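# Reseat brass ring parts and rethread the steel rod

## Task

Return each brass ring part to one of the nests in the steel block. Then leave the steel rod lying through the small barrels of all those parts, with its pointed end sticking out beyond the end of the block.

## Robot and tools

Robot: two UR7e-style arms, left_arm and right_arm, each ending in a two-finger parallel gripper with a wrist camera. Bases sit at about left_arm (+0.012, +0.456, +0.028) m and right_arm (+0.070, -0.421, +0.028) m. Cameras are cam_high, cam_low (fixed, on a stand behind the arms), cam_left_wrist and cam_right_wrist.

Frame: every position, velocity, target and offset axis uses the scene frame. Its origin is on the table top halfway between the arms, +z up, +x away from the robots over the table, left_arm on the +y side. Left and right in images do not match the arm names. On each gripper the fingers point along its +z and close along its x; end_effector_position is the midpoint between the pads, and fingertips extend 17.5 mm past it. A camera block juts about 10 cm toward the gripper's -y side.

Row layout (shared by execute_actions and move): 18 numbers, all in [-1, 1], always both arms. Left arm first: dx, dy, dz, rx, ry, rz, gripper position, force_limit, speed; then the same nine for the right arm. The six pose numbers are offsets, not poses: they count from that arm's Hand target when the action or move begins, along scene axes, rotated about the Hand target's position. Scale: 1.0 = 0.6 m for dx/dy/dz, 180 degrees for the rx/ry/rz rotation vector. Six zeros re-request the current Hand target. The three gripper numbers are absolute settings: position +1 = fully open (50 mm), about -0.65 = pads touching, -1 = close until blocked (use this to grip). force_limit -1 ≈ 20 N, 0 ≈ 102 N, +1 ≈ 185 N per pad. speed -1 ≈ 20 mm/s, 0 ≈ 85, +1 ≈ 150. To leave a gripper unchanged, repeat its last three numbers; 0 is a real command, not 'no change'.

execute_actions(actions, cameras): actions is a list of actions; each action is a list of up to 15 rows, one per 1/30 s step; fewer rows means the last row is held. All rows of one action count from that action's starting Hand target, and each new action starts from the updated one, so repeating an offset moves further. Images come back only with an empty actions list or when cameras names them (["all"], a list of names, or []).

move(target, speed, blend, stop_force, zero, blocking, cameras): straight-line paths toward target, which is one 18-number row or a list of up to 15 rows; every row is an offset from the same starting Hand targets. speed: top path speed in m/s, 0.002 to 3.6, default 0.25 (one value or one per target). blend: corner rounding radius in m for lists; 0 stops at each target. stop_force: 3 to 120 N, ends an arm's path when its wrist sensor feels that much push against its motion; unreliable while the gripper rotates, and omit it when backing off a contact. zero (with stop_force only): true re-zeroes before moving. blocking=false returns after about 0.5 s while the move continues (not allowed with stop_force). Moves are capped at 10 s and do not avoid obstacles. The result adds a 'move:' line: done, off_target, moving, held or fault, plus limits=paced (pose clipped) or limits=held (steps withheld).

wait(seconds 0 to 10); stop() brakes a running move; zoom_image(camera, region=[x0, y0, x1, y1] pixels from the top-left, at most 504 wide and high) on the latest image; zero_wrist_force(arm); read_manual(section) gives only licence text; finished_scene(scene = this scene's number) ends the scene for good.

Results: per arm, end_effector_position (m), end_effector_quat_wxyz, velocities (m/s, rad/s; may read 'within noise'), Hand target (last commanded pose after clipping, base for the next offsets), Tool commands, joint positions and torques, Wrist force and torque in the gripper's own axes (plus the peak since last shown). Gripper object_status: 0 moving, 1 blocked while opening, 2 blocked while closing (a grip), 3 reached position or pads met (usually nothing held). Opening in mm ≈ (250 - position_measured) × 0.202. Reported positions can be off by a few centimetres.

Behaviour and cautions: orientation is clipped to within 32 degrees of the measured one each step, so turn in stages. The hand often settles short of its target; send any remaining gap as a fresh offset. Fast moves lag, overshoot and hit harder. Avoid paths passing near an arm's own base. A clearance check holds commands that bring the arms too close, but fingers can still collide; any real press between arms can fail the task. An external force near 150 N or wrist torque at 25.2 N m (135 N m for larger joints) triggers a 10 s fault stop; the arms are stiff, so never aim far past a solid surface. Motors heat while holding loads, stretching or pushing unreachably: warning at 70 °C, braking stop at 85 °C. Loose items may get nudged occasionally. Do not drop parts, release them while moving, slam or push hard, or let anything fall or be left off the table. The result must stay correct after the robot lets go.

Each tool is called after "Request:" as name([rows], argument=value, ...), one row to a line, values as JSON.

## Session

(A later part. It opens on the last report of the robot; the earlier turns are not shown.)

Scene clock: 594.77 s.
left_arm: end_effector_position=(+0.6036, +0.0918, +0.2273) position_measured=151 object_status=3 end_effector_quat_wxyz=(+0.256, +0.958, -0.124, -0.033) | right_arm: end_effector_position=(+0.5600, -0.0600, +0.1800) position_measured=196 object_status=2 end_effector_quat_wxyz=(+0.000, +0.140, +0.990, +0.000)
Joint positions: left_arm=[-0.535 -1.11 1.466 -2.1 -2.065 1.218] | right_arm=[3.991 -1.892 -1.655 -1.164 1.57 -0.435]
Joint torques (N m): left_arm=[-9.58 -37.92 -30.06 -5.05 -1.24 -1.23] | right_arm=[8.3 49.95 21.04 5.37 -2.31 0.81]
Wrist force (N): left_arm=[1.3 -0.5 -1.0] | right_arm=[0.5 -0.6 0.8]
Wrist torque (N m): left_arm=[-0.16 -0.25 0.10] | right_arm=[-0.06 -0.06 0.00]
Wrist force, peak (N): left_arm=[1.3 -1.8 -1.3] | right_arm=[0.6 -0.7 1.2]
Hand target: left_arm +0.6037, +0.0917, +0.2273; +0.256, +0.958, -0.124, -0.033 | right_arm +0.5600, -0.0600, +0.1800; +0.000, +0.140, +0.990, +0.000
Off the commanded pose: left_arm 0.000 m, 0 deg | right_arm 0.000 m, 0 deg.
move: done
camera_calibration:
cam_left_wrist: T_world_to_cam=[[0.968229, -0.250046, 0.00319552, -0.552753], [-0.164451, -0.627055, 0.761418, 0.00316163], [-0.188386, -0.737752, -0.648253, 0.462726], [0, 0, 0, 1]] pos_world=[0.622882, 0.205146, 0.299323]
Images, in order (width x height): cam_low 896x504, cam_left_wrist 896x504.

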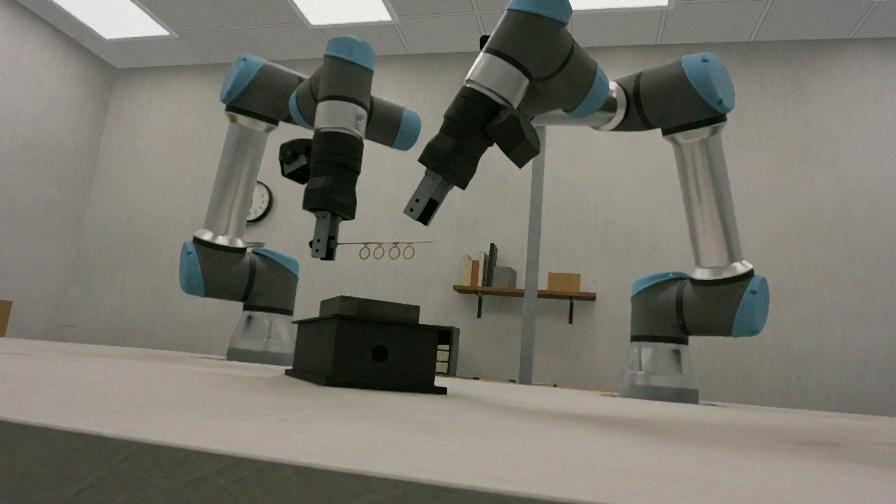

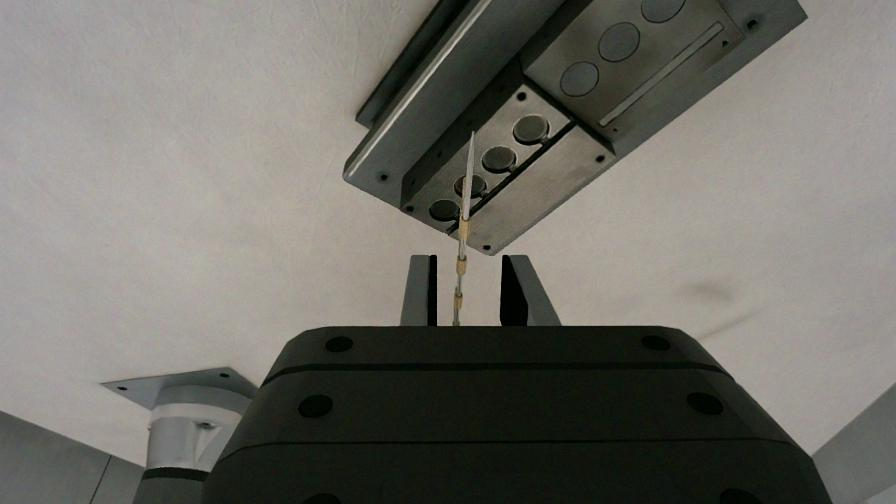

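Request:
move([
  [-0.0162,-0.0581,0,0,0,0,0.01,-1,0,0,0,0,0,0,0,-0.97,0.2,-1],
  [-0.0162,-0.0581,-0.0455,0,0,0,0.01,-1,0,0,0,0,0,0,0,-0.97,0.2,-1],
], speed=0.05, blend=[0.003,0], cameras=["cam_left_wrist", "cam_low"])

Request:
zoom_image(camera="cam_left_wrist", region=[420, 200, 520, 330])

Request:
zoom_image(camera="cam_low", region=[350, 205, 450, 275])

Scene clock: 619.27 s.
left_arm: end_effector_position=(+0.5939, +0.0569, +0.1997) position_measured=151 object_status=3 end_effector_quat_wxyz=(+0.256, +0.958, -0.124, -0.033) | right_arm: end_effector_position=(+0.5600, -0.0600, +0.1800) position_measured=196 object_status=2 end_effector_quat_wxyz=(+0.000, +0.140, +0.990, +0.000)
Joint positions: left_arm=[-0.588 -1.072 1.491 -2.19 -2.055 1.16] | right_arm=[3.991 -1.892 -1.655 -1.164 1.57 -0.435]
Joint torques (N m): left_arm=[11.03 -60.46 -38.22 -1.86 -3.77 -0.54] | right_arm=[8.32 50.71 22.04 5.41 -2.28 0.63]
Wrist force (N): left_arm=[1.0 -0.9 -1.3] | right_arm=[0.4 -0.7 1.0]
Wrist torque (N m): left_arm=[-0.18 -0.25 -0.01] | right_arm=[-0.09 -0.04 -0.01]
Wrist force, peak (N): left_arm=[1.2 -1.6 -1.3] | right_arm=[0.5 -0.6 1.3]
Hand target: left_arm +0.5939, +0.0569, +0.2000; +0.256, +0.958, -0.124, -0.033 | right_arm +0.5600, -0.0600, +0.1800; +0.000, +0.140, +0.990, +0.000
Off the commanded pose: left_arm 0.000 m, 0 deg | right_arm 0.000 m, 0 deg.
move: done
camera_calibration:
cam_left_wrist: T_world_to_cam=[[0.96819, -0.2502, 0.00296513, -0.551913], [-0.164453, -0.627356, 0.76117, 0.000753173], [-0.188585, -0.737445, -0.648545, 0.417335], [0, 0, 0, 1]] pos_world=[0.613183, 0.170146, 0.271724]
Images, in order (width x height): cam_low 896x504, cam_left_wrist 896x504.

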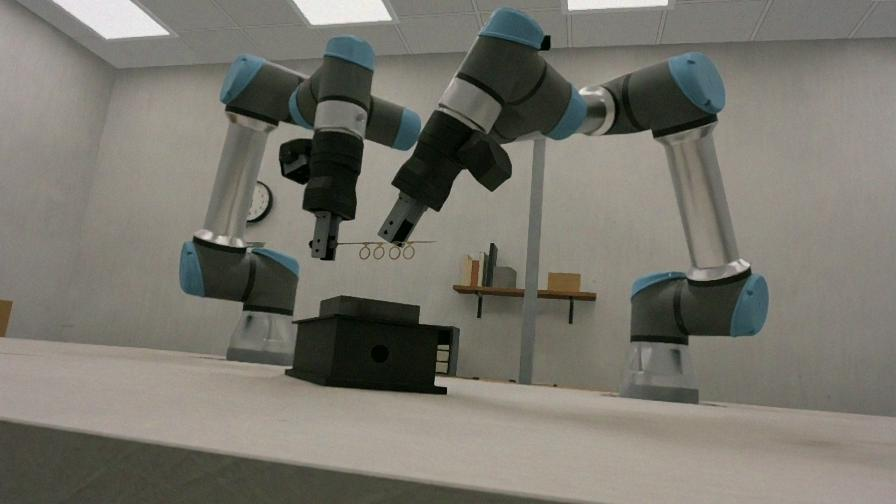

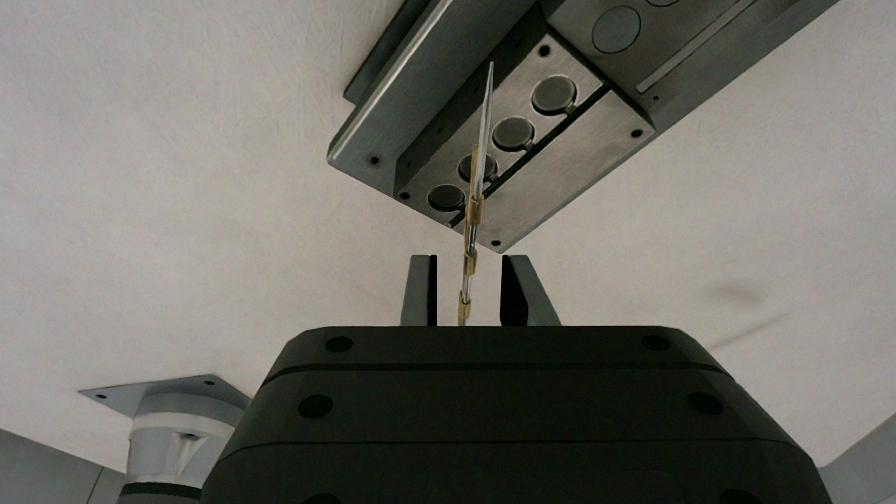

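Scaled by 3.877.

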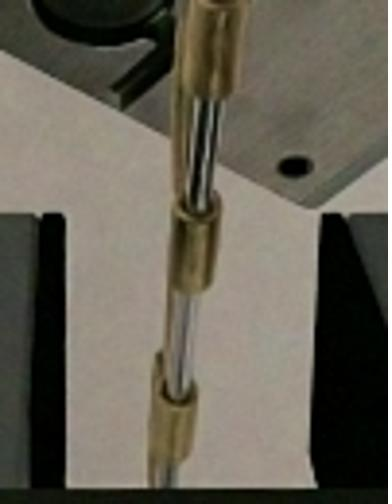

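Scaled by 5.040.

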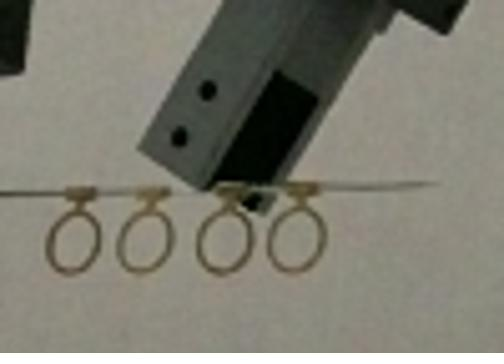

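Request:
move(target=[0,0,0,0,0,0,-1,-1,-1,0,0,0,0,0,0,-0.97,0.2,-1])

Request:
move(target=[-0.0004,-0.0015,0,0,0,0,-1,-1,-1,0,0,0,0,0,0,-0.97,0.2,-1], speed=0.03)

Request:
move(target=[0,0,0,0,0,0,0.01,-1,0,0,0,0,0,0,0,-0.97,0.2,-1])

Request:
move([
  [0,0,0.045,0,0,0,0.01,-1,0,0,0,0,0,0,0,-0.97,0.2,-1],
  [0.05,0.12,0.1,0,0,0,0.01,-1,0,0,0,0,0,0,0,-0.97,0.2,-1],
], speed=0.08, blend=[0.005,0], cameras=["cam_left_wrist", "cam_low"])

Request:
zoom_image(camera="cam_low", region=[350, 205, 450, 275])

Request:
zoom_image(camera="cam_low", region=[330, 225, 390, 265])

Request:
zoom_image(camera="cam_low", region=[380, 225, 440, 265])

Scene clock: 628.67 s.
left_arm: end_effector_position=(+0.5939, +0.0569, +0.2000) position_measured=234 object_status=2 end_effector_quat_wxyz=(+0.256, +0.958, -0.124, -0.033) | right_arm: end_effector_position=(+0.5600, -0.0600, +0.1800) position_measured=196 object_status=2 end_effector_quat_wxyz=(+0.000, +0.140, +0.990, +0.000)
Joint positions: left_arm=[-0.588 -1.073 1.49 -2.19 -2.056 1.16] | right_arm=[3.991 -1.892 -1.655 -1.164 1.57 -0.435]
Joint torques (N m): left_arm=[11.27 -59.26 -37.74 -4.59 -3.89 -0.92] | right_arm=[8.14 50.91 22.22 5.41 -2.23 0.47]
Wrist force (N): left_arm=[1.2 -0.9 -1.0] | right_arm=[0.6 -0.5 1.1]
Wrist torque (N m): left_arm=[-0.17 -0.28 0.00] | right_arm=[-0.04 -0.07 -0.01]
Wrist force, peak (N): left_arm=[1.2 -1.1 -1.5] | right_arm=[0.7 -0.7 1.2]
Hand target: left_arm +0.5939, +0.0569, +0.2000; +0.256, +0.958, -0.124, -0.033 | right_arm +0.5600, -0.0600, +0.1800; +0.000, +0.140, +0.990, +0.000
Off the commanded pose: left_arm 0.000 m, 0 deg | right_arm 0.000 m, 0 deg.
move: done

Scene clock: 629.37 s.
left_arm: end_effector_position=(+0.5937, +0.0559, +0.2000) position_measured=234 object_status=2 end_effector_quat_wxyz=(+0.256, +0.958, -0.124, -0.033) | right_arm: end_effector_position=(+0.5600, -0.0600, +0.1800) position_measured=196 object_status=2 end_effector_quat_wxyz=(+0.000, +0.140, +0.990, +0.000)
Joint positions: left_arm=[-0.589 -1.072 1.49 -2.191 -2.055 1.158] | right_arm=[3.991 -1.892 -1.655 -1.164 1.57 -0.435]
Joint torques (N m): left_arm=[-8.91 -33.46 -37.03 -5.26 1.57 -0.9] | right_arm=[7.86 50.07 22.67 5.43 -2.14 0.48]
Wrist force (N): left_arm=[1.0 -0.9 -1.2] | right_arm=[0.5 -0.7 1.0]
Wrist torque (N m): left_arm=[-0.18 -0.25 0.07] | right_arm=[-0.08 -0.06 -0.01]
Wrist force, peak (N): left_arm=[1.4 -1.0 -1.4] | right_arm=[0.4 -0.8 1.1]
Hand target: left_arm +0.5937, +0.0560, +0.2000; +0.256, +0.958, -0.124, -0.033 | right_arm +0.5600, -0.0600, +0.1800; +0.000, +0.140, +0.990, +0.000
Off the commanded pose: left_arm 0.000 m, 0 deg | right_arm 0.000 m, 0 deg.
move: done

Scene clock: 629.87 s.
left_arm: end_effector_position=(+0.5937, +0.0560, +0.2000) position_measured=151 object_status=3 end_effector_quat_wxyz=(+0.256, +0.958, -0.124, -0.033) | right_arm: end_effector_position=(+0.5600, -0.0600, +0.1800) position_measured=196 object_status=2 end_effector_quat_wxyz=(+0.000, +0.140, +0.990, +0.000)
Joint positions: left_arm=[-0.589 -1.072 1.49 -2.191 -2.055 1.158] | right_arm=[3.991 -1.892 -1.655 -1.164 1.57 -0.435]
Joint torques (N m): left_arm=[-10.29 -34.02 -36.23 -4.77 1.65 0.31] | right_arm=[7.42 50.48 23.14 5.35 -2 0.53]
Wrist force (N): left_arm=[1.2 -1.1 -1.4] | right_arm=[0.5 -0.7 1.0]
Wrist torque (N m): left_arm=[-0.21 -0.28 0.08] | right_arm=[-0.07 -0.06 -0.01]
Wrist force, peak (N): left_arm=[1.3 -1.2 -1.2] | right_arm=[0.6 -0.6 1.1]
Hand target: left_arm +0.5937, +0.0560, +0.2000; +0.256, +0.958, -0.124, -0.033 | right_arm +0.5600, -0.0600, +0.1800; +0.000, +0.140, +0.990, +0.000
Off the commanded pose: left_arm 0.000 m, 0 deg | right_arm 0.000 m, 0 deg.
move: done

Scene clock: 631.60 s.
left_arm: end_effector_position=(+0.6237, +0.1279, +0.2603) position_measured=151 object_status=3 end_effector_quat_wxyz=(+0.256, +0.958, -0.124, -0.032) | right_arm: end_effector_position=(+0.5600, -0.0600, +0.1800) position_measured=196 object_status=2 end_effector_quat_wxyz=(+0.000, +0.140, +0.990, +0.000)
Joint positions: left_arm=[-0.472 -1.122 1.386 -1.976 -2.075 1.289] | right_arm=[3.991 -1.892 -1.655 -1.164 1.57 -0.435]
Joint torques (N m): left_arm=[-8.75 -34.12 -16.89 -5.33 -0.8 -1.08] | right_arm=[7.99 50.55 22.99 5.34 -1.72 0.43]
Wrist force (N): left_arm=[1.1 -1.0 -0.7] | right_arm=[0.6 -0.6 1.0]
Wrist torque (N m): left_arm=[-0.27 -0.24 0.11] | right_arm=[-0.06 -0.06 -0.01]
Wrist force, peak (N): left_arm=[1.6 -1.9 -1.9] | right_arm=[0.6 -0.7 1.2]
Hand target: left_arm +0.6237, +0.1280, +0.2600; +0.256, +0.958, -0.124, -0.033 | right_arm +0.5600, -0.0600, +0.1800; +0.000, +0.140, +0.990, +0.000
Off the commanded pose: left_arm 0.000 m, 0 deg | right_arm 0.000 m, 0 deg.
move: done
camera_calibration:
cam_left_wrist: T_world_to_cam=[[0.968222, -0.250064, 0.00374921, -0.563468], [-0.164843, -0.626838, 0.761512, 0.00422301], [-0.188077, -0.737931, -0.64814, 0.514279], [0, 0, 0, 1]] pos_world=[0.642982, 0.241246, 0.332222]
Images, in order (width x height): cam_low 896x504, cam_left_wrist 896x504.

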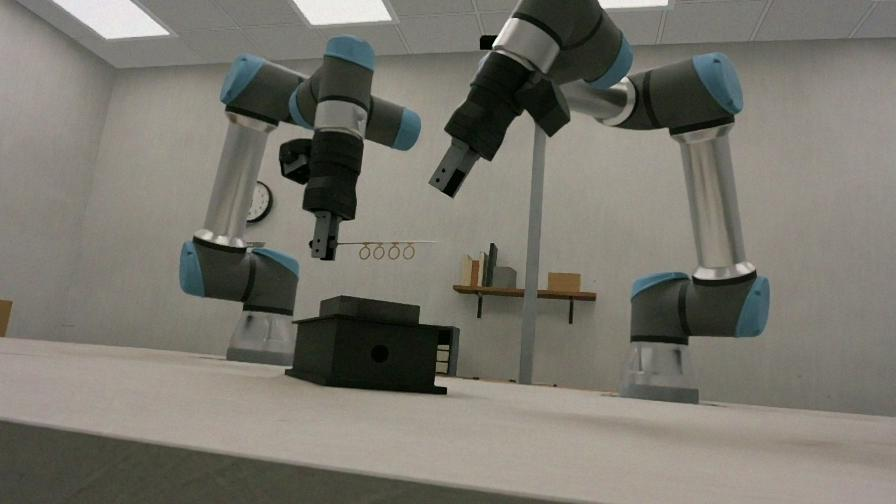

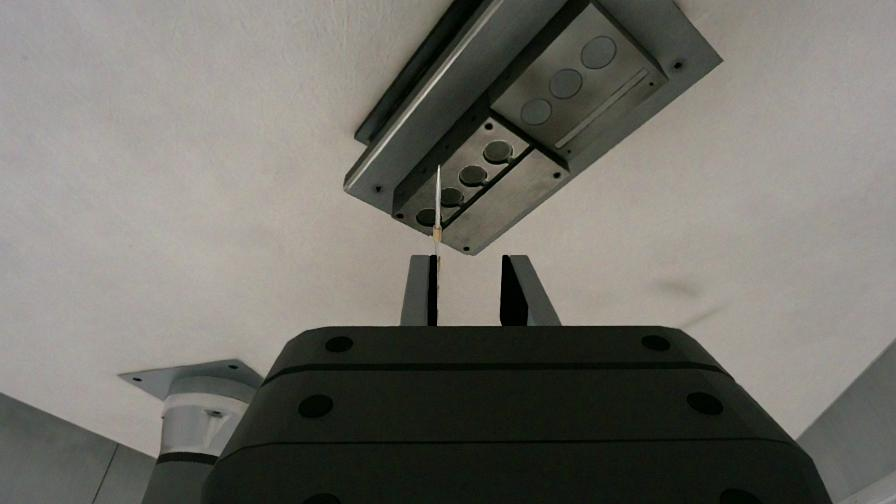

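Scaled by 5.040.

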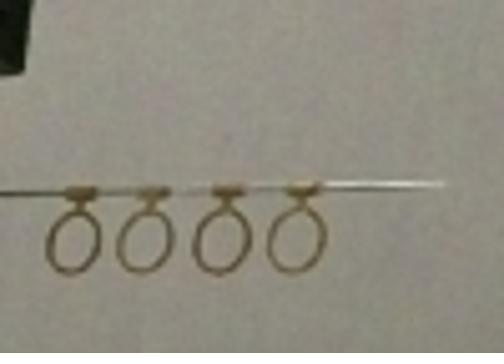

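Scaled by 8.400.

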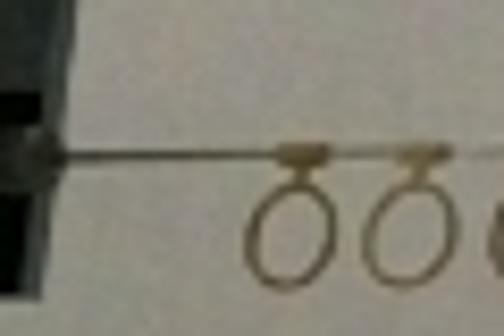

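Scaled by 8.400.

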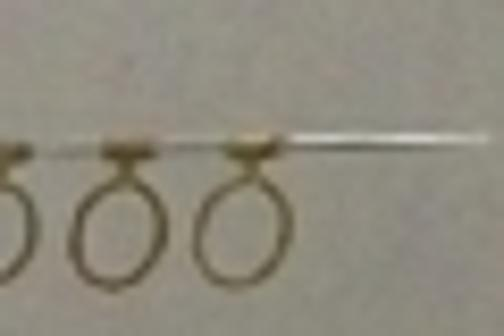

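Request:
move(target=[0.0522,-0.105,0.05,0,0,-0.1967,0.01,-1,0,-0.0902,0.0558,-0.02,0.007,-0.0047,-0.1989,-0.97,0.2,-1], speed=0.12, cameras=["all"])

Request:
zoom_image(camera="cam_left_wrist", region=[380, 30, 560, 230])

Request:
zoom_image(camera="cam_high", region=[420, 240, 510, 310])

Request:
zoom_image(camera="cam_low", region=[290, 220, 450, 330])

Scene clock: 682.77 s.
left_arm: end_effector_position=(+0.6550, +0.0649, +0.2899) position_measured=151 object_status=3 end_effector_quat_wxyz=(+0.234, +0.875, -0.410, -0.109) | right_arm: end_effector_position=(+0.5058, -0.0265, +0.1681) position_measured=196 object_status=2 end_effector_quat_wxyz=(+0.006, +0.437, +0.899, +0.012)
Joint positions: left_arm=[-0.529 -0.773 0.659 -1.281 -2.065 1.931] | right_arm=[4.103 -1.845 -1.758 -1.083 1.562 0.302]
Joint torques (N m): left_arm=[11.05 -65.94 -31.08 -1.75 -4.07 1.43] | right_arm=[-12.41 33.55 30.79 1.18 -0.83 1.66]
Wrist force (N): left_arm=[1.3 -1.4 -0.6] | right_arm=[0.4 -0.6 1.1]
Wrist torque (N m): left_arm=[-0.36 -0.28 0.07] | right_arm=[-0.06 -0.03 0.06]
Wrist force, peak (N): left_arm=[1.7 -1.3 -1.4] | right_arm=[0.7 -0.9 1.2]
Hand target: left_arm +0.6550, +0.0650, +0.2900; +0.234, +0.875, -0.410, -0.109 | right_arm +0.5059, -0.0265, +0.1680; +0.006, +0.437, +0.899, +0.012
Off the commanded pose: left_arm 0.000 m, 0 deg | right_arm 0.000 m, 0 deg.
move: done
camera_calibration:
cam_left_wrist: T_world_to_cam=[[0.644243, -0.764814, 0.00316084, -0.363823], [-0.4975, -0.415925, 0.761249, 0.151621], [-0.580899, -0.492002, -0.648452, 0.734202], [0, 0, 0, 1]] pos_world=[0.736319, 0.146034, 0.361824]
cam_right_wrist: T_world_to_cam=[[-0.618547, 0.78574, 0.00348459, 0.342486], [0.728745, 0.57201, 0.376479, -0.401828], [0.293821, 0.235409, -0.926419, 0.13957], [0, 0, 0, 1]] pos_world=[0.463665, -0.0721117, 0.279387]

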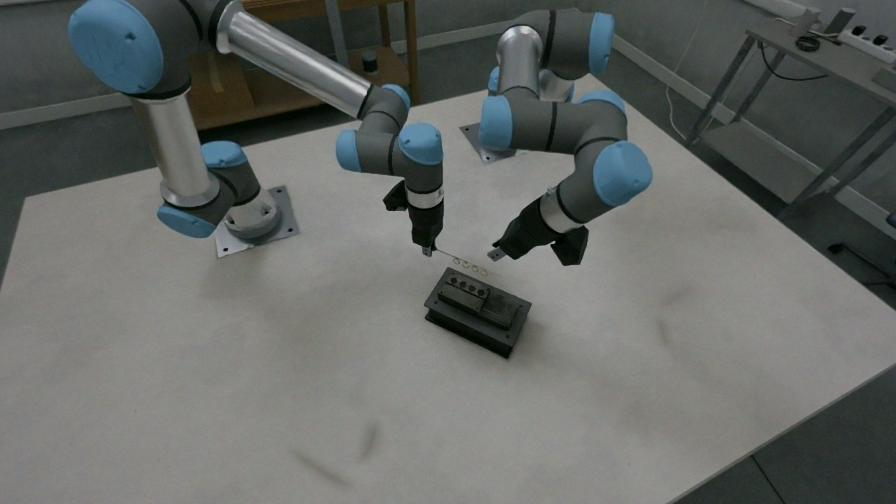

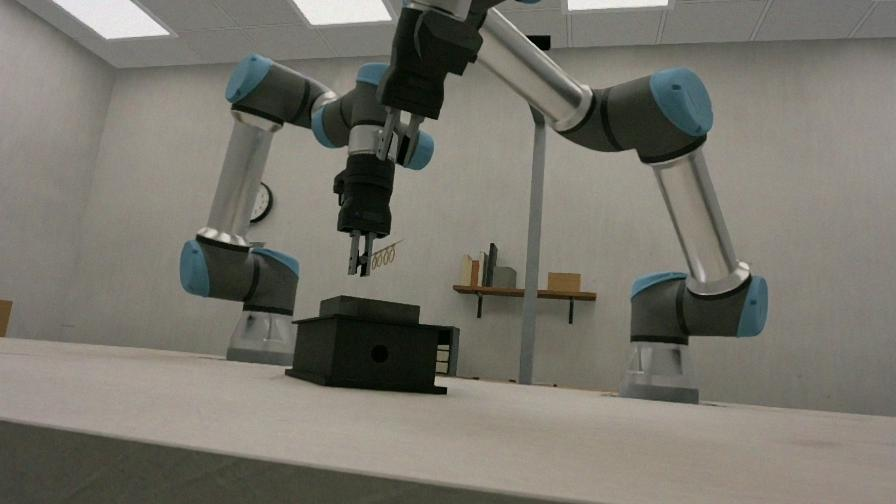

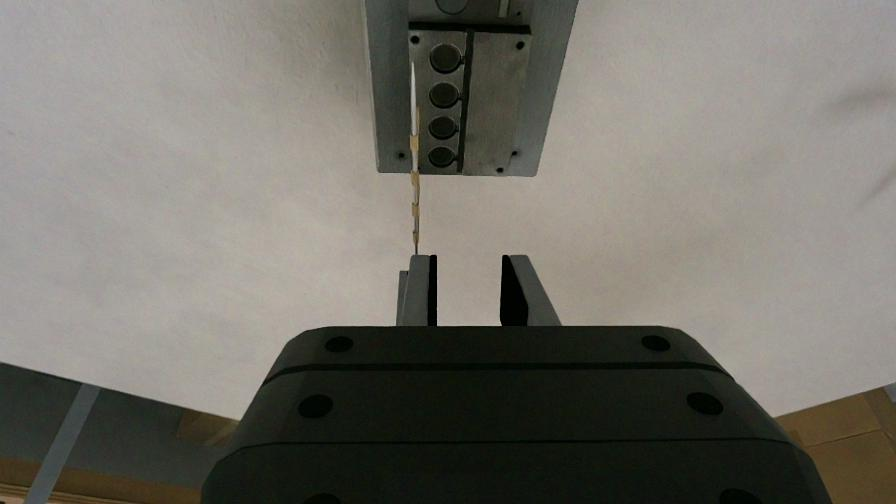

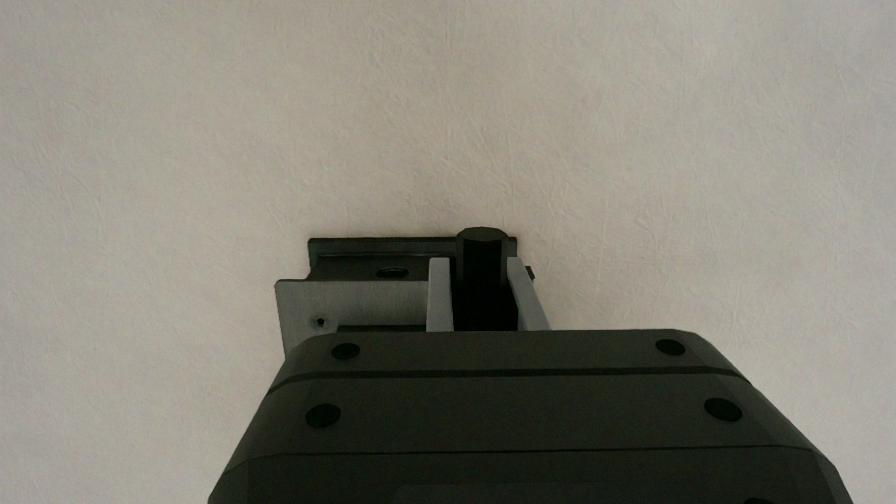

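Scaled by 2.520.

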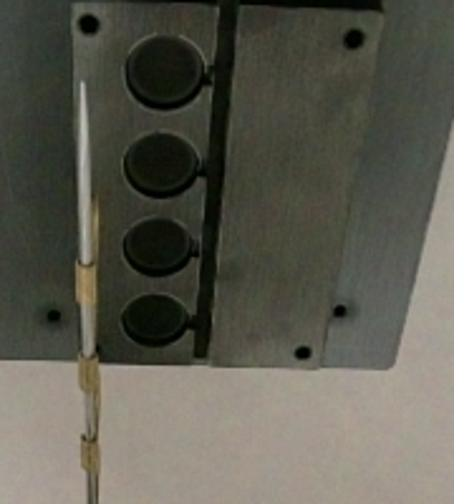

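Scaled by 5.600.

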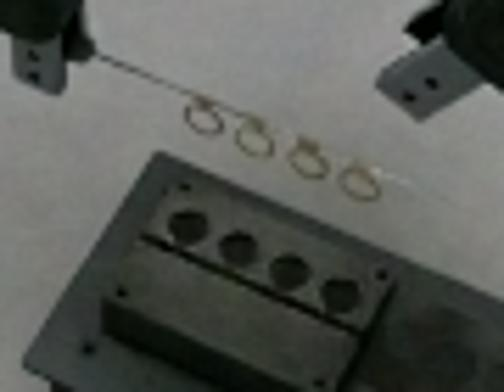

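Scaled by 3.150.

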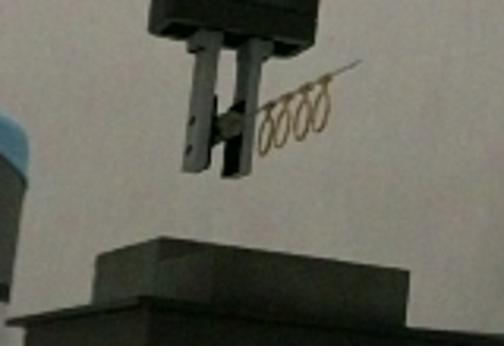

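Request:
move(target=[0,0,0,0,0,0,0.01,-1,0,0.005,0.0039,-0.0717,0,0,-0.0028,-0.97,0.2,-1], speed=0.06, cameras=["cam_left_wrist", "cam_low", "cam_high"])

Request:
zoom_image(camera="cam_left_wrist", region=[380, 30, 560, 230])

Request:
zoom_image(camera="cam_high", region=[430, 245, 510, 305])

Request:
zoom_image(camera="cam_low", region=[310, 250, 450, 330])

Scene clock: 710.30 s.
left_arm: end_effector_position=(+0.6550, +0.0649, +0.2900) position_measured=151 object_status=3 end_effector_quat_wxyz=(+0.234, +0.875, -0.410, -0.109) | right_arm: end_effector_position=(+0.5088, -0.0242, +0.1249) position_measured=196 object_status=2 end_effector_quat_wxyz=(+0.006, +0.441, +0.897, +0.012)
Joint positions: left_arm=[-0.529 -0.773 0.659 -1.281 -2.065 1.931] | right_arm=[4.101 -1.905 -1.803 -0.979 1.562 0.309]
Joint torques (N m): left_arm=[11.85 -70.76 -22.44 -4.22 -3.78 0.55] | right_arm=[-9.59 52.85 29.17 1.03 -2.33 -0.4]
Wrist force (N): left_arm=[1.2 -1.4 -0.7] | right_arm=[0.7 -0.6 0.9]
Wrist torque (N m): left_arm=[-0.37 -0.26 0.06] | right_arm=[-0.06 -0.08 -0.03]
Wrist force, peak (N): left_arm=[1.8 -1.3 -0.6] | right_arm=[0.5 -0.6 2.0]
Hand target: left_arm +0.6550, +0.0650, +0.2900; +0.234, +0.875, -0.410, -0.109 | right_arm +0.5089, -0.0242, +0.1250; +0.006, +0.441, +0.897, +0.012
Off the commanded pose: left_arm 0.000 m, 0 deg | right_arm 0.000 m, 0 deg.
move: done
camera_calibration:
cam_left_wrist: T_world_to_cam=[[0.644181, -0.764866, 0.00337765, -0.363837], [-0.497574, -0.415702, 0.761323, 0.151555], [-0.580906, -0.49211, -0.648364, 0.734427], [0, 0, 0, 1]] pos_world=[0.736419, 0.146135, 0.362023]
Images, in order (width x height): cam_high 896x504, cam_low 896x504, cam_left_wrist 896x504.

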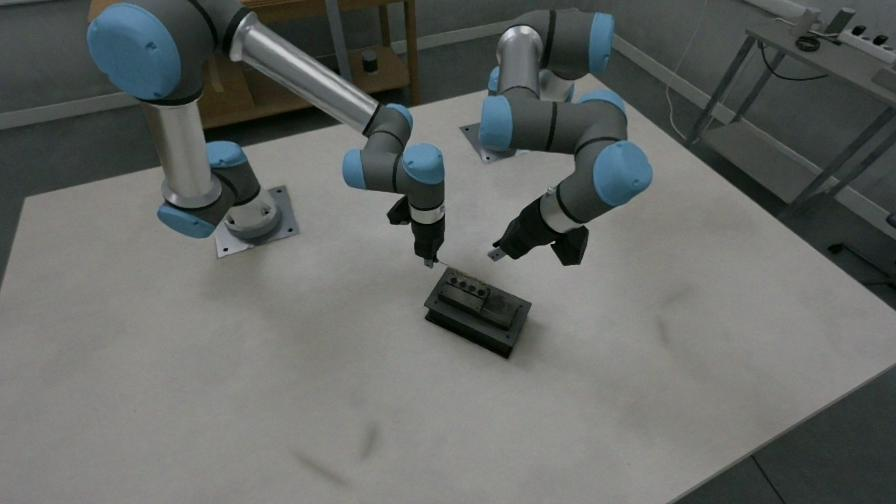

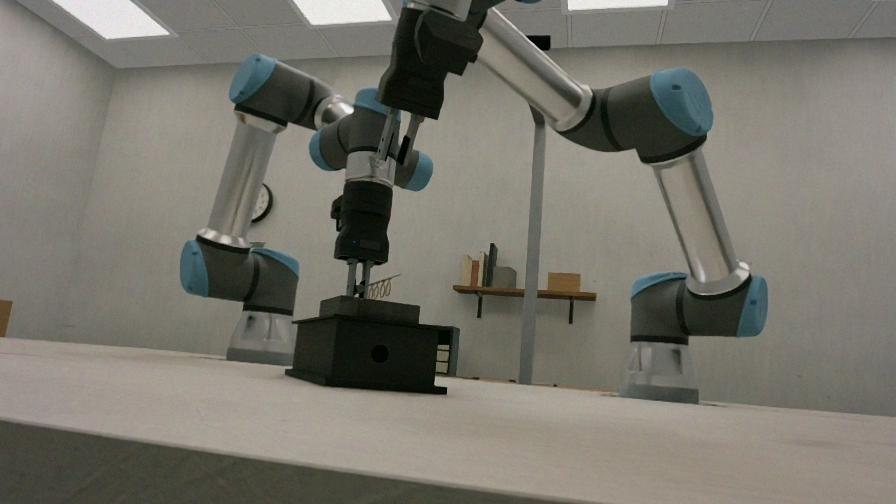

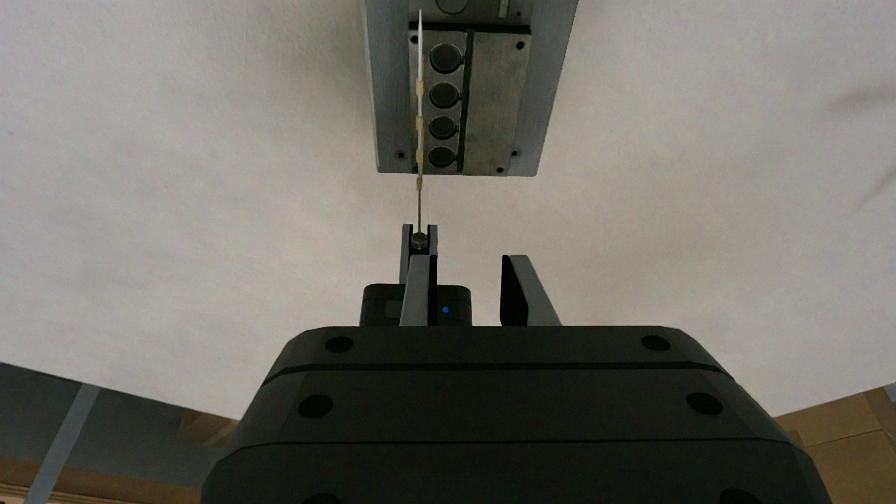

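Scaled by 2.520.

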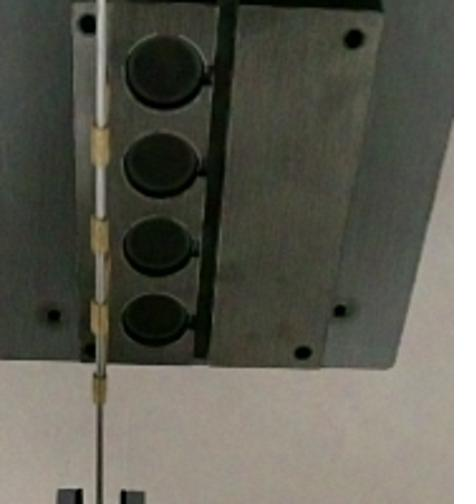

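Scaled by 6.300.

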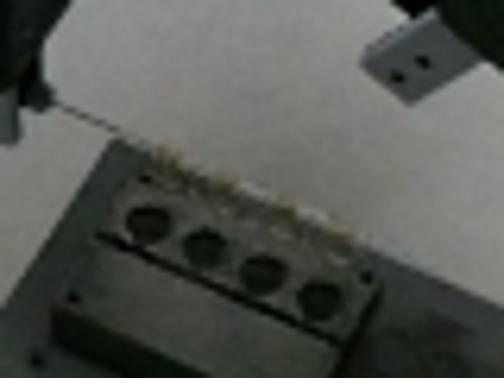

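Scaled by 3.600.

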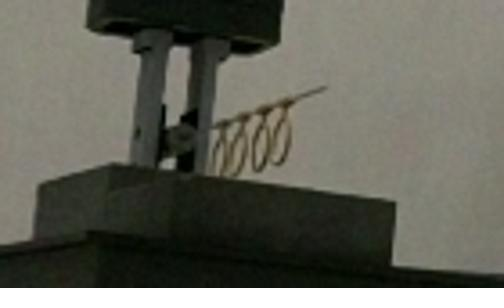

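Request:
move(target=[0,0,0,0,0,0,0.01,-1,0,0,0,-0.025,0,0,0,-0.97,0.2,-1], speed=0.012, stop_force=3, cameras=["cam_left_wrist", "cam_low", "cam_high"])

Request:
zoom_image(camera="cam_left_wrist", region=[400, 30, 500, 150])

Request:
zoom_image(camera="cam_high", region=[430, 245, 510, 305])

Request:
zoom_image(camera="cam_low", region=[310, 250, 450, 330])

Scene clock: 745.57 s.
left_arm: end_effector_position=(+0.6550, +0.0650, +0.2900) position_measured=151 object_status=3 end_effector_quat_wxyz=(+0.234, +0.875, -0.410, -0.109) | right_arm: end_effector_position=(+0.5089, -0.0242, +0.1168) position_measured=196 object_status=2 end_effector_quat_wxyz=(+0.006, +0.441, +0.897, +0.012)
Joint positions: left_arm=[-0.529 -0.773 0.659 -1.281 -2.065 1.931] | right_arm=[4.101 -1.916 -1.813 -0.959 1.562 0.309]
Joint torques (N m): left_arm=[10.66 -66.16 -15.15 -4.23 -3.84 -1.06] | right_arm=[8.13 50.91 28.02 2.03 -2.29 -1.38]
Wrist force (N): left_arm=[1.5 -1.3 -0.7] | right_arm=[0.6 -1.6 -2.5]
Wrist torque (N m): left_arm=[-0.35 -0.31 0.06] | right_arm=[-0.34 -0.05 -0.03]
Wrist force, peak (N): left_arm=[1.3 -1.7 -0.6] | right_arm=[0.6 -2.2 -3.8]
Hand target: left_arm +0.6550, +0.0650, +0.2900; +0.234, +0.875, -0.410, -0.109 | right_arm +0.5089, -0.0242, +0.1168; +0.006, +0.441, +0.897, +0.012 (not the last commanded pose)
Off the commanded pose: left_arm 0.000 m, 0 deg | right_arm 0.007 m, 0 deg.
move: contact (right_arm)
camera_calibration:
cam_left_wrist: T_world_to_cam=[[0.644181, -0.764866, 0.00337765, -0.363837], [-0.497574, -0.415702, 0.761323, 0.151555], [-0.580906, -0.49211, -0.648364, 0.734427], [0, 0, 0, 1]] pos_world=[0.736419, 0.146135, 0.362023]
Images, in order (width x height): cam_high 896x504, cam_low 896x504, cam_left_wrist 896x504.

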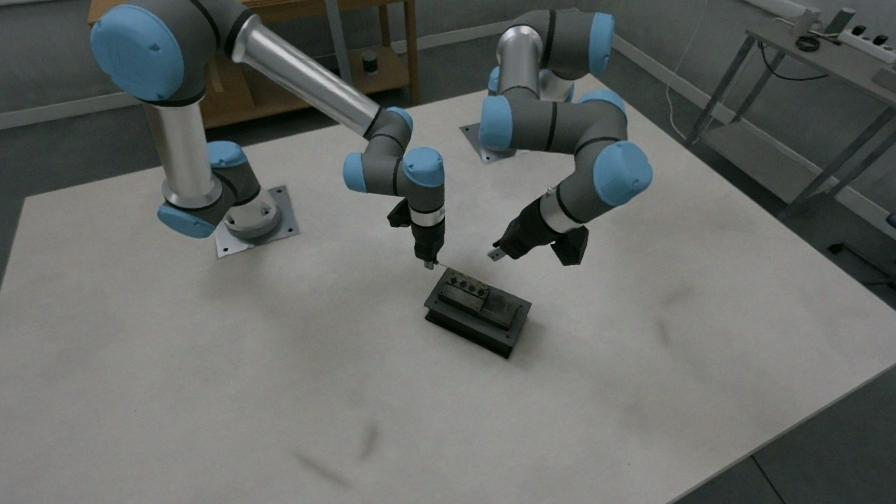

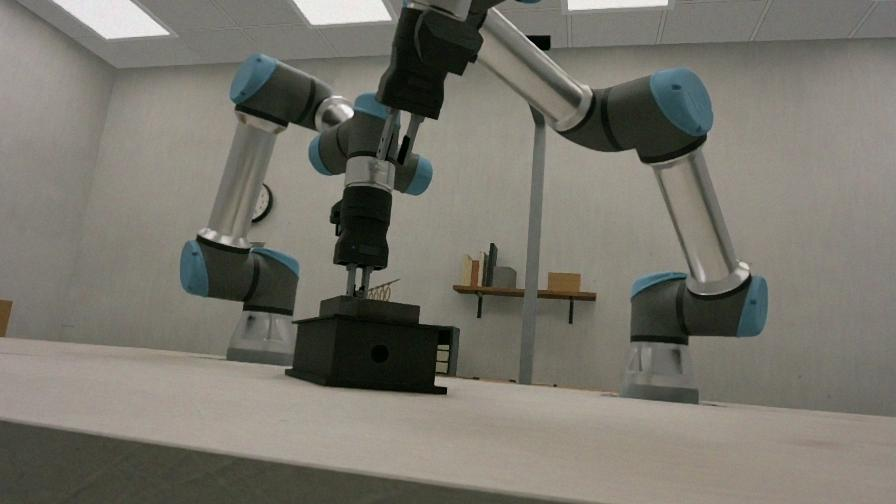

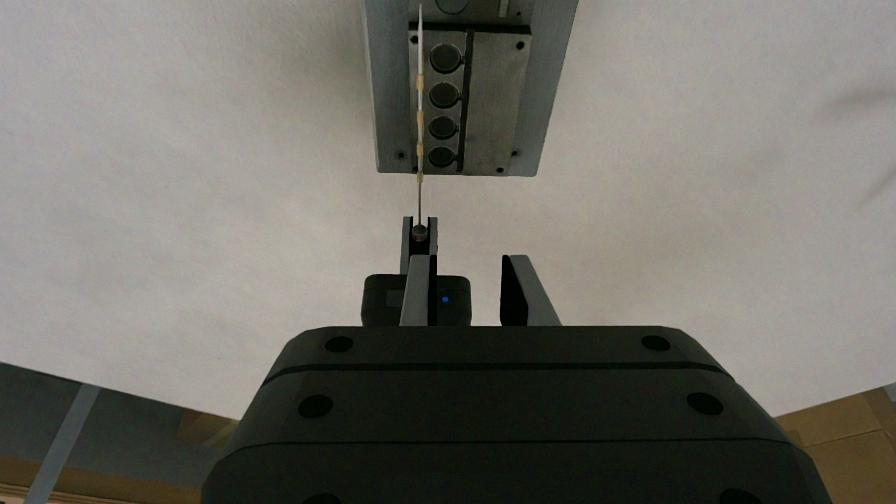

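Scaled by 4.200.

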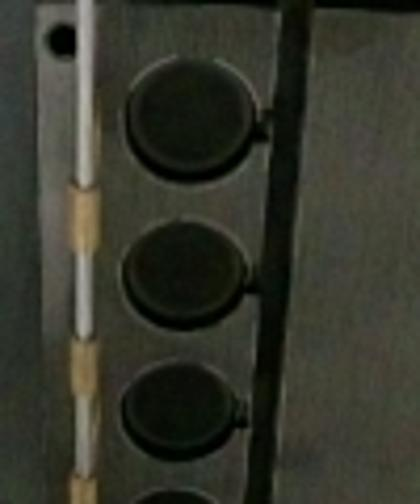

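Scaled by 6.300.

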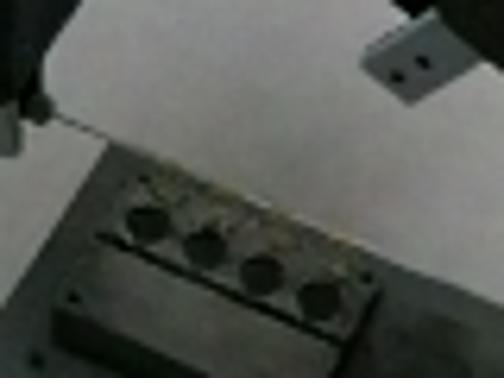

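Scaled by 3.600.

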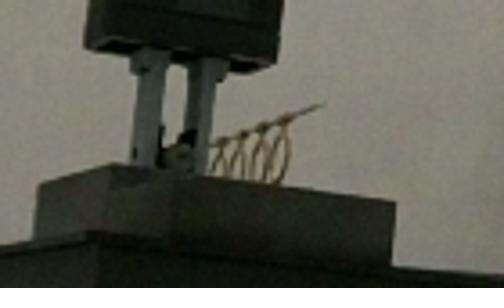

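Request:
move(target=[0,0,0,0,0,0,0.01,-1,0,0,0,0.006,-0.0024,0.0031,0,-0.97,0.2,-1], speed=0.03)

Request:
move(target=[0,0,0,0,0,0,0.01,-1,0,0,0,-0.012,0,0,0,-0.97,0.2,-1], speed=0.01, stop_force=3, cameras=["cam_low"])

Request:
zoom_image(camera="cam_low", region=[350, 265, 420, 315])

Scene clock: 761.63 s.
left_arm: end_effector_position=(+0.6550, +0.0650, +0.2900) position_measured=151 object_status=3 end_effector_quat_wxyz=(+0.234, +0.875, -0.410, -0.109) | right_arm: end_effector_position=(+0.5089, -0.0242, +0.1205) position_measured=196 object_status=2 end_effector_quat_wxyz=(+0.004, +0.441, +0.897, +0.006) end_effector_velocity=(+0.000, +0.000, -0.001) end_effector_angular_velocity=(+0.002, -0.002, +0.000)
Joint positions: left_arm=[-0.529 -0.773 0.659 -1.281 -2.065 1.931] | right_arm=[4.1 -1.916 -1.798 -0.985 1.566 0.307]
Joint velocities: left_arm=[within noise] | right_arm=[0 -0.001 -0.002 0.006 -0.001 0]
Joint torques (N m): left_arm=[10.15 -62.87 -15.51 -4.3 -3.9 -1.08] | right_arm=[-9.36 30.82 16.03 5.42 1.37 -1.15]
Wrist force (N): left_arm=[1.6 -1.2 -0.5] | right_arm=[0.5 -0.6 1.0]
Wrist torque (N m): left_arm=[-0.33 -0.32 0.06] | right_arm=[-0.06 -0.05 0.06]
Wrist force, peak (N): left_arm=[1.5 -1.6 -0.7] | right_arm=[0.7 -1.7 -2.5]
Hand target: left_arm +0.6550, +0.0650, +0.2900; +0.234, +0.875, -0.410, -0.109 | right_arm +0.5089, -0.0242, +0.1204; +0.004, +0.441, +0.897, +0.006
Off the commanded pose: left_arm 0.000 m, 0 deg | right_arm 0.000 m, 0 deg.
move: done

Scene clock: 762.97 s.
left_arm: end_effector_position=(+0.6550, +0.0650, +0.2900) position_measured=151 object_status=3 end_effector_quat_wxyz=(+0.234, +0.875, -0.410, -0.109) | right_arm: end_effector_position=(+0.5089, -0.0242, +0.1176) position_measured=196 object_status=2 end_effector_quat_wxyz=(+0.004, +0.441, +0.897, +0.006)
Joint positions: left_arm=[-0.529 -0.773 0.659 -1.281 -2.065 1.931] | right_arm=[4.1 -1.919 -1.801 -0.978 1.566 0.307]
Joint torques (N m): left_arm=[10.06 -62.55 -15.36 -4.25 -3.93 -1] | right_arm=[-8.57 51.46 27.37 0.56 -1.36 0.03]
Wrist force (N): left_arm=[1.3 -1.2 -0.7] | right_arm=[0.6 -1.4 -2.4]
Wrist torque (N m): left_arm=[-0.34 -0.28 0.06] | right_arm=[-0.34 -0.04 0.06]
Wrist force, peak (N): left_arm=[1.5 -1.5 -0.7] | right_arm=[0.9 -1.5 -3.5]
Hand target: left_arm +0.6550, +0.0650, +0.2900; +0.234, +0.875, -0.410, -0.109 | right_arm +0.5089, -0.0242, +0.1176; +0.004, +0.441, +0.897, +0.006 (not the last commanded pose)
Off the commanded pose: left_arm 0.000 m, 0 deg | right_arm 0.004 m, 0 deg.
move: contact (right_arm)
Images, in order (width x height): cam_low 896x504.

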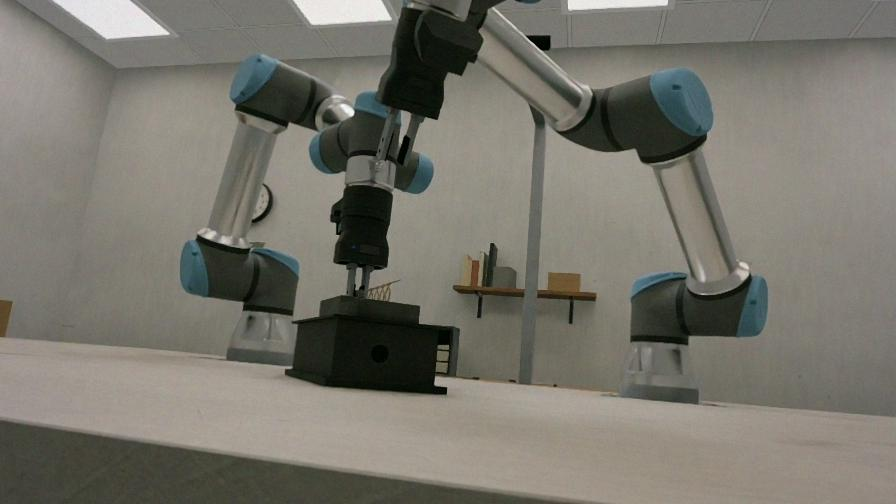

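Scaled by 7.200.

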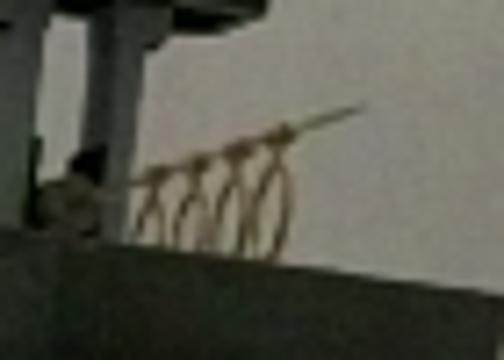

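Request:
move(target=[0,0,0,0,0,0,0.01,-1,0,0,0,0.006,-0.0041,0.0053,0,-0.97,0.2,-1], speed=0.03)

Request:
move(target=[0,0,0,0,0,0,0.01,-1,0,0,0,-0.012,0,0,0,-0.97,0.2,-1], speed=0.01, stop_force=3, cameras=["cam_low", "cam_left_wrist"])

Request:
zoom_image(camera="cam_low", region=[350, 265, 420, 315])

Request:
zoom_image(camera="cam_left_wrist", region=[380, 0, 500, 190])

Scene clock: 772.70 s.
left_arm: end_effector_position=(+0.6550, +0.0650, +0.2900) position_measured=151 object_status=3 end_effector_quat_wxyz=(+0.234, +0.875, -0.410, -0.109) | right_arm: end_effector_position=(+0.5089, -0.0242, +0.1212) position_measured=196 object_status=2 end_effector_quat_wxyz=(-0.001, +0.441, +0.897, -0.003) end_effector_velocity=(+0.000, +0.000, -0.001) end_effector_angular_velocity=(+0.003, -0.003, +0.000)
Joint positions: left_arm=[-0.529 -0.773 0.659 -1.281 -2.065 1.931] | right_arm=[4.097 -1.924 -1.778 -1.017 1.572 0.304]
Joint velocities: left_arm=[within noise] | right_arm=[0 -0.001 -0.004 0.009 0 0]
Joint torques (N m): left_arm=[9.23 -56.13 -15.6 -4.36 -3.98 -0.97] | right_arm=[-7.19 34.37 15.09 5.32 0.47 -0.64]
Wrist force (N): left_arm=[1.1 -1.3 -0.7] | right_arm=[0.4 -0.5 0.7]
Wrist torque (N m): left_arm=[-0.34 -0.25 0.06] | right_arm=[-0.09 -0.03 0.06]
Wrist force, peak (N): left_arm=[1.5 -1.5 -1.0] | right_arm=[0.8 -1.4 -2.7]
Hand target: left_arm +0.6550, +0.0650, +0.2900; +0.234, +0.875, -0.410, -0.109 | right_arm +0.5089, -0.0242, +0.1212; -0.001, +0.441, +0.897, -0.003
Off the commanded pose: left_arm 0.000 m, 0 deg | right_arm 0.000 m, 0 deg.
move: done

Scene clock: 774.00 s.
left_arm: end_effector_position=(+0.6550, +0.0650, +0.2900) position_measured=151 object_status=3 end_effector_quat_wxyz=(+0.234, +0.875, -0.410, -0.109) | right_arm: end_effector_position=(+0.5089, -0.0242, +0.1186) position_measured=196 object_status=2 end_effector_quat_wxyz=(-0.001, +0.441, +0.897, -0.003)
Joint positions: left_arm=[-0.529 -0.773 0.659 -1.281 -2.065 1.931] | right_arm=[4.097 -1.927 -1.781 -1.011 1.572 0.304]
Joint torques (N m): left_arm=[9.61 -54.88 -15.7 -4.2 -3.98 -1] | right_arm=[-4.72 50.89 27.15 0.38 2.06 0.1]
Wrist force (N): left_arm=[1.3 -1.0 -0.4] | right_arm=[0.5 -1.2 -3.7]
Wrist torque (N m): left_arm=[-0.29 -0.28 0.06] | right_arm=[-0.43 -0.06 0.06]
Wrist force, peak (N): left_arm=[1.6 -1.4 -0.7] | right_arm=[0.4 -1.6 -4.7]
Hand target: left_arm +0.6550, +0.0650, +0.2900; +0.234, +0.875, -0.410, -0.109 | right_arm +0.5089, -0.0242, +0.1186; -0.001, +0.441, +0.897, -0.003 (not the last commanded pose)
Off the commanded pose: left_arm 0.000 m, 0 deg | right_arm 0.005 m, 0 deg.
move: contact (right_arm)
camera_calibration:
cam_left_wrist: T_world_to_cam=[[0.644181, -0.764866, 0.00337765, -0.363837], [-0.497574, -0.415702, 0.761323, 0.151555], [-0.580906, -0.49211, -0.648364, 0.734427], [0, 0, 0, 1]] pos_world=[0.736419, 0.146135, 0.362023]
Images, in order (width x height): cam_low 896x504, cam_left_wrist 896x504.

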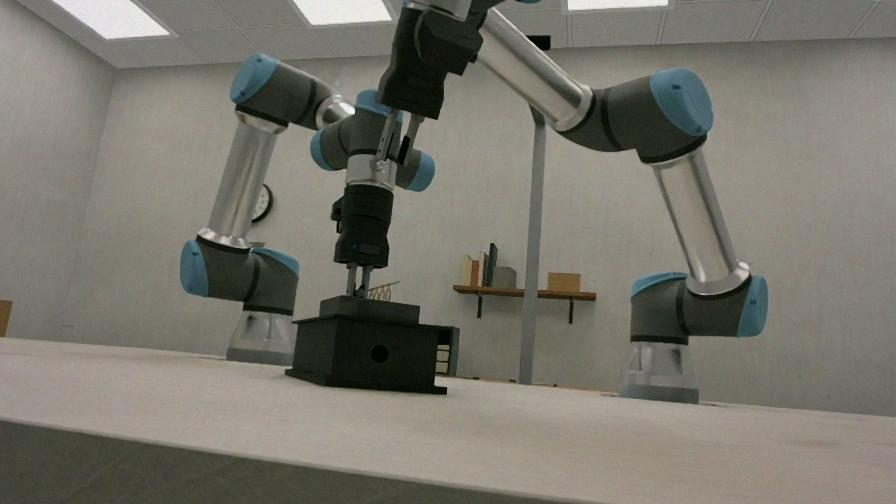

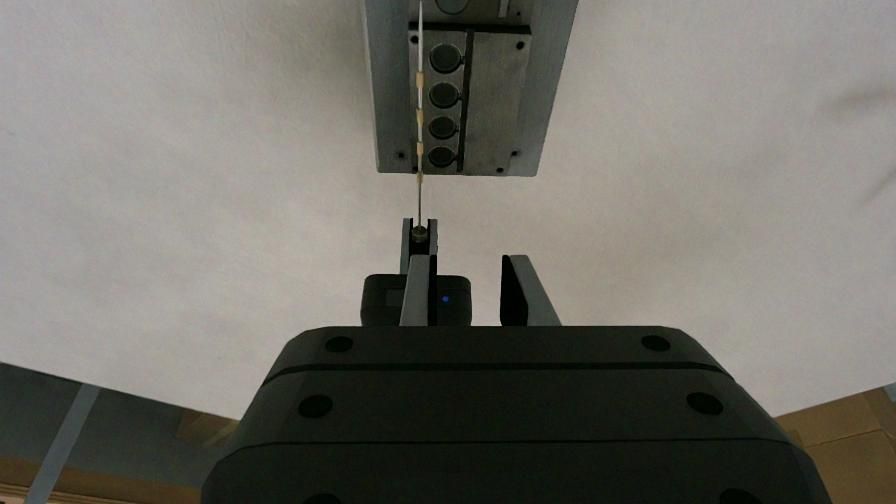

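Scaled by 7.200.

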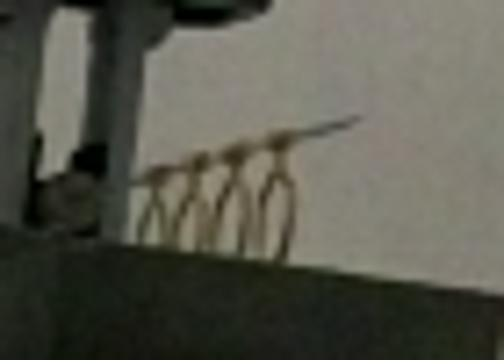

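Scaled by 2.653.

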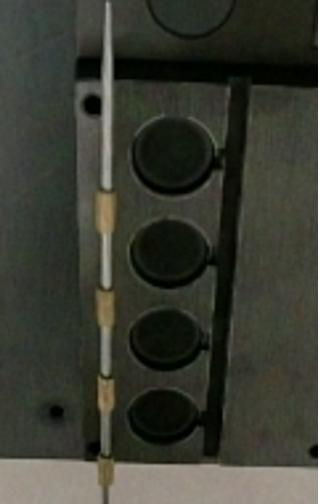

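Request:
zoom_image(camera="cam_left_wrist", region=[400, 50, 440, 110])

Request:
zoom_image(camera="cam_left_wrist", region=[400, 100, 440, 190])

Scaled by 8.400.

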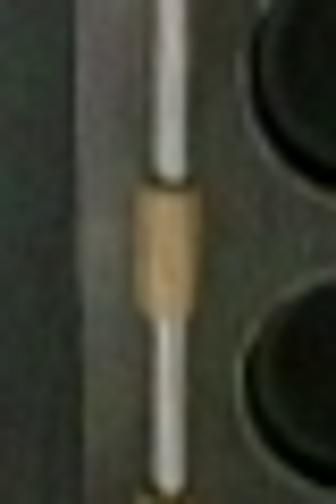

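Scaled by 5.600.

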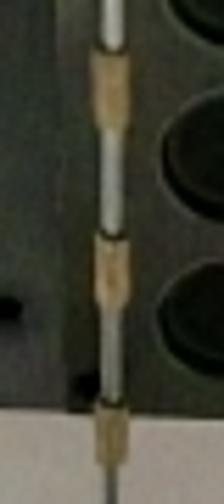

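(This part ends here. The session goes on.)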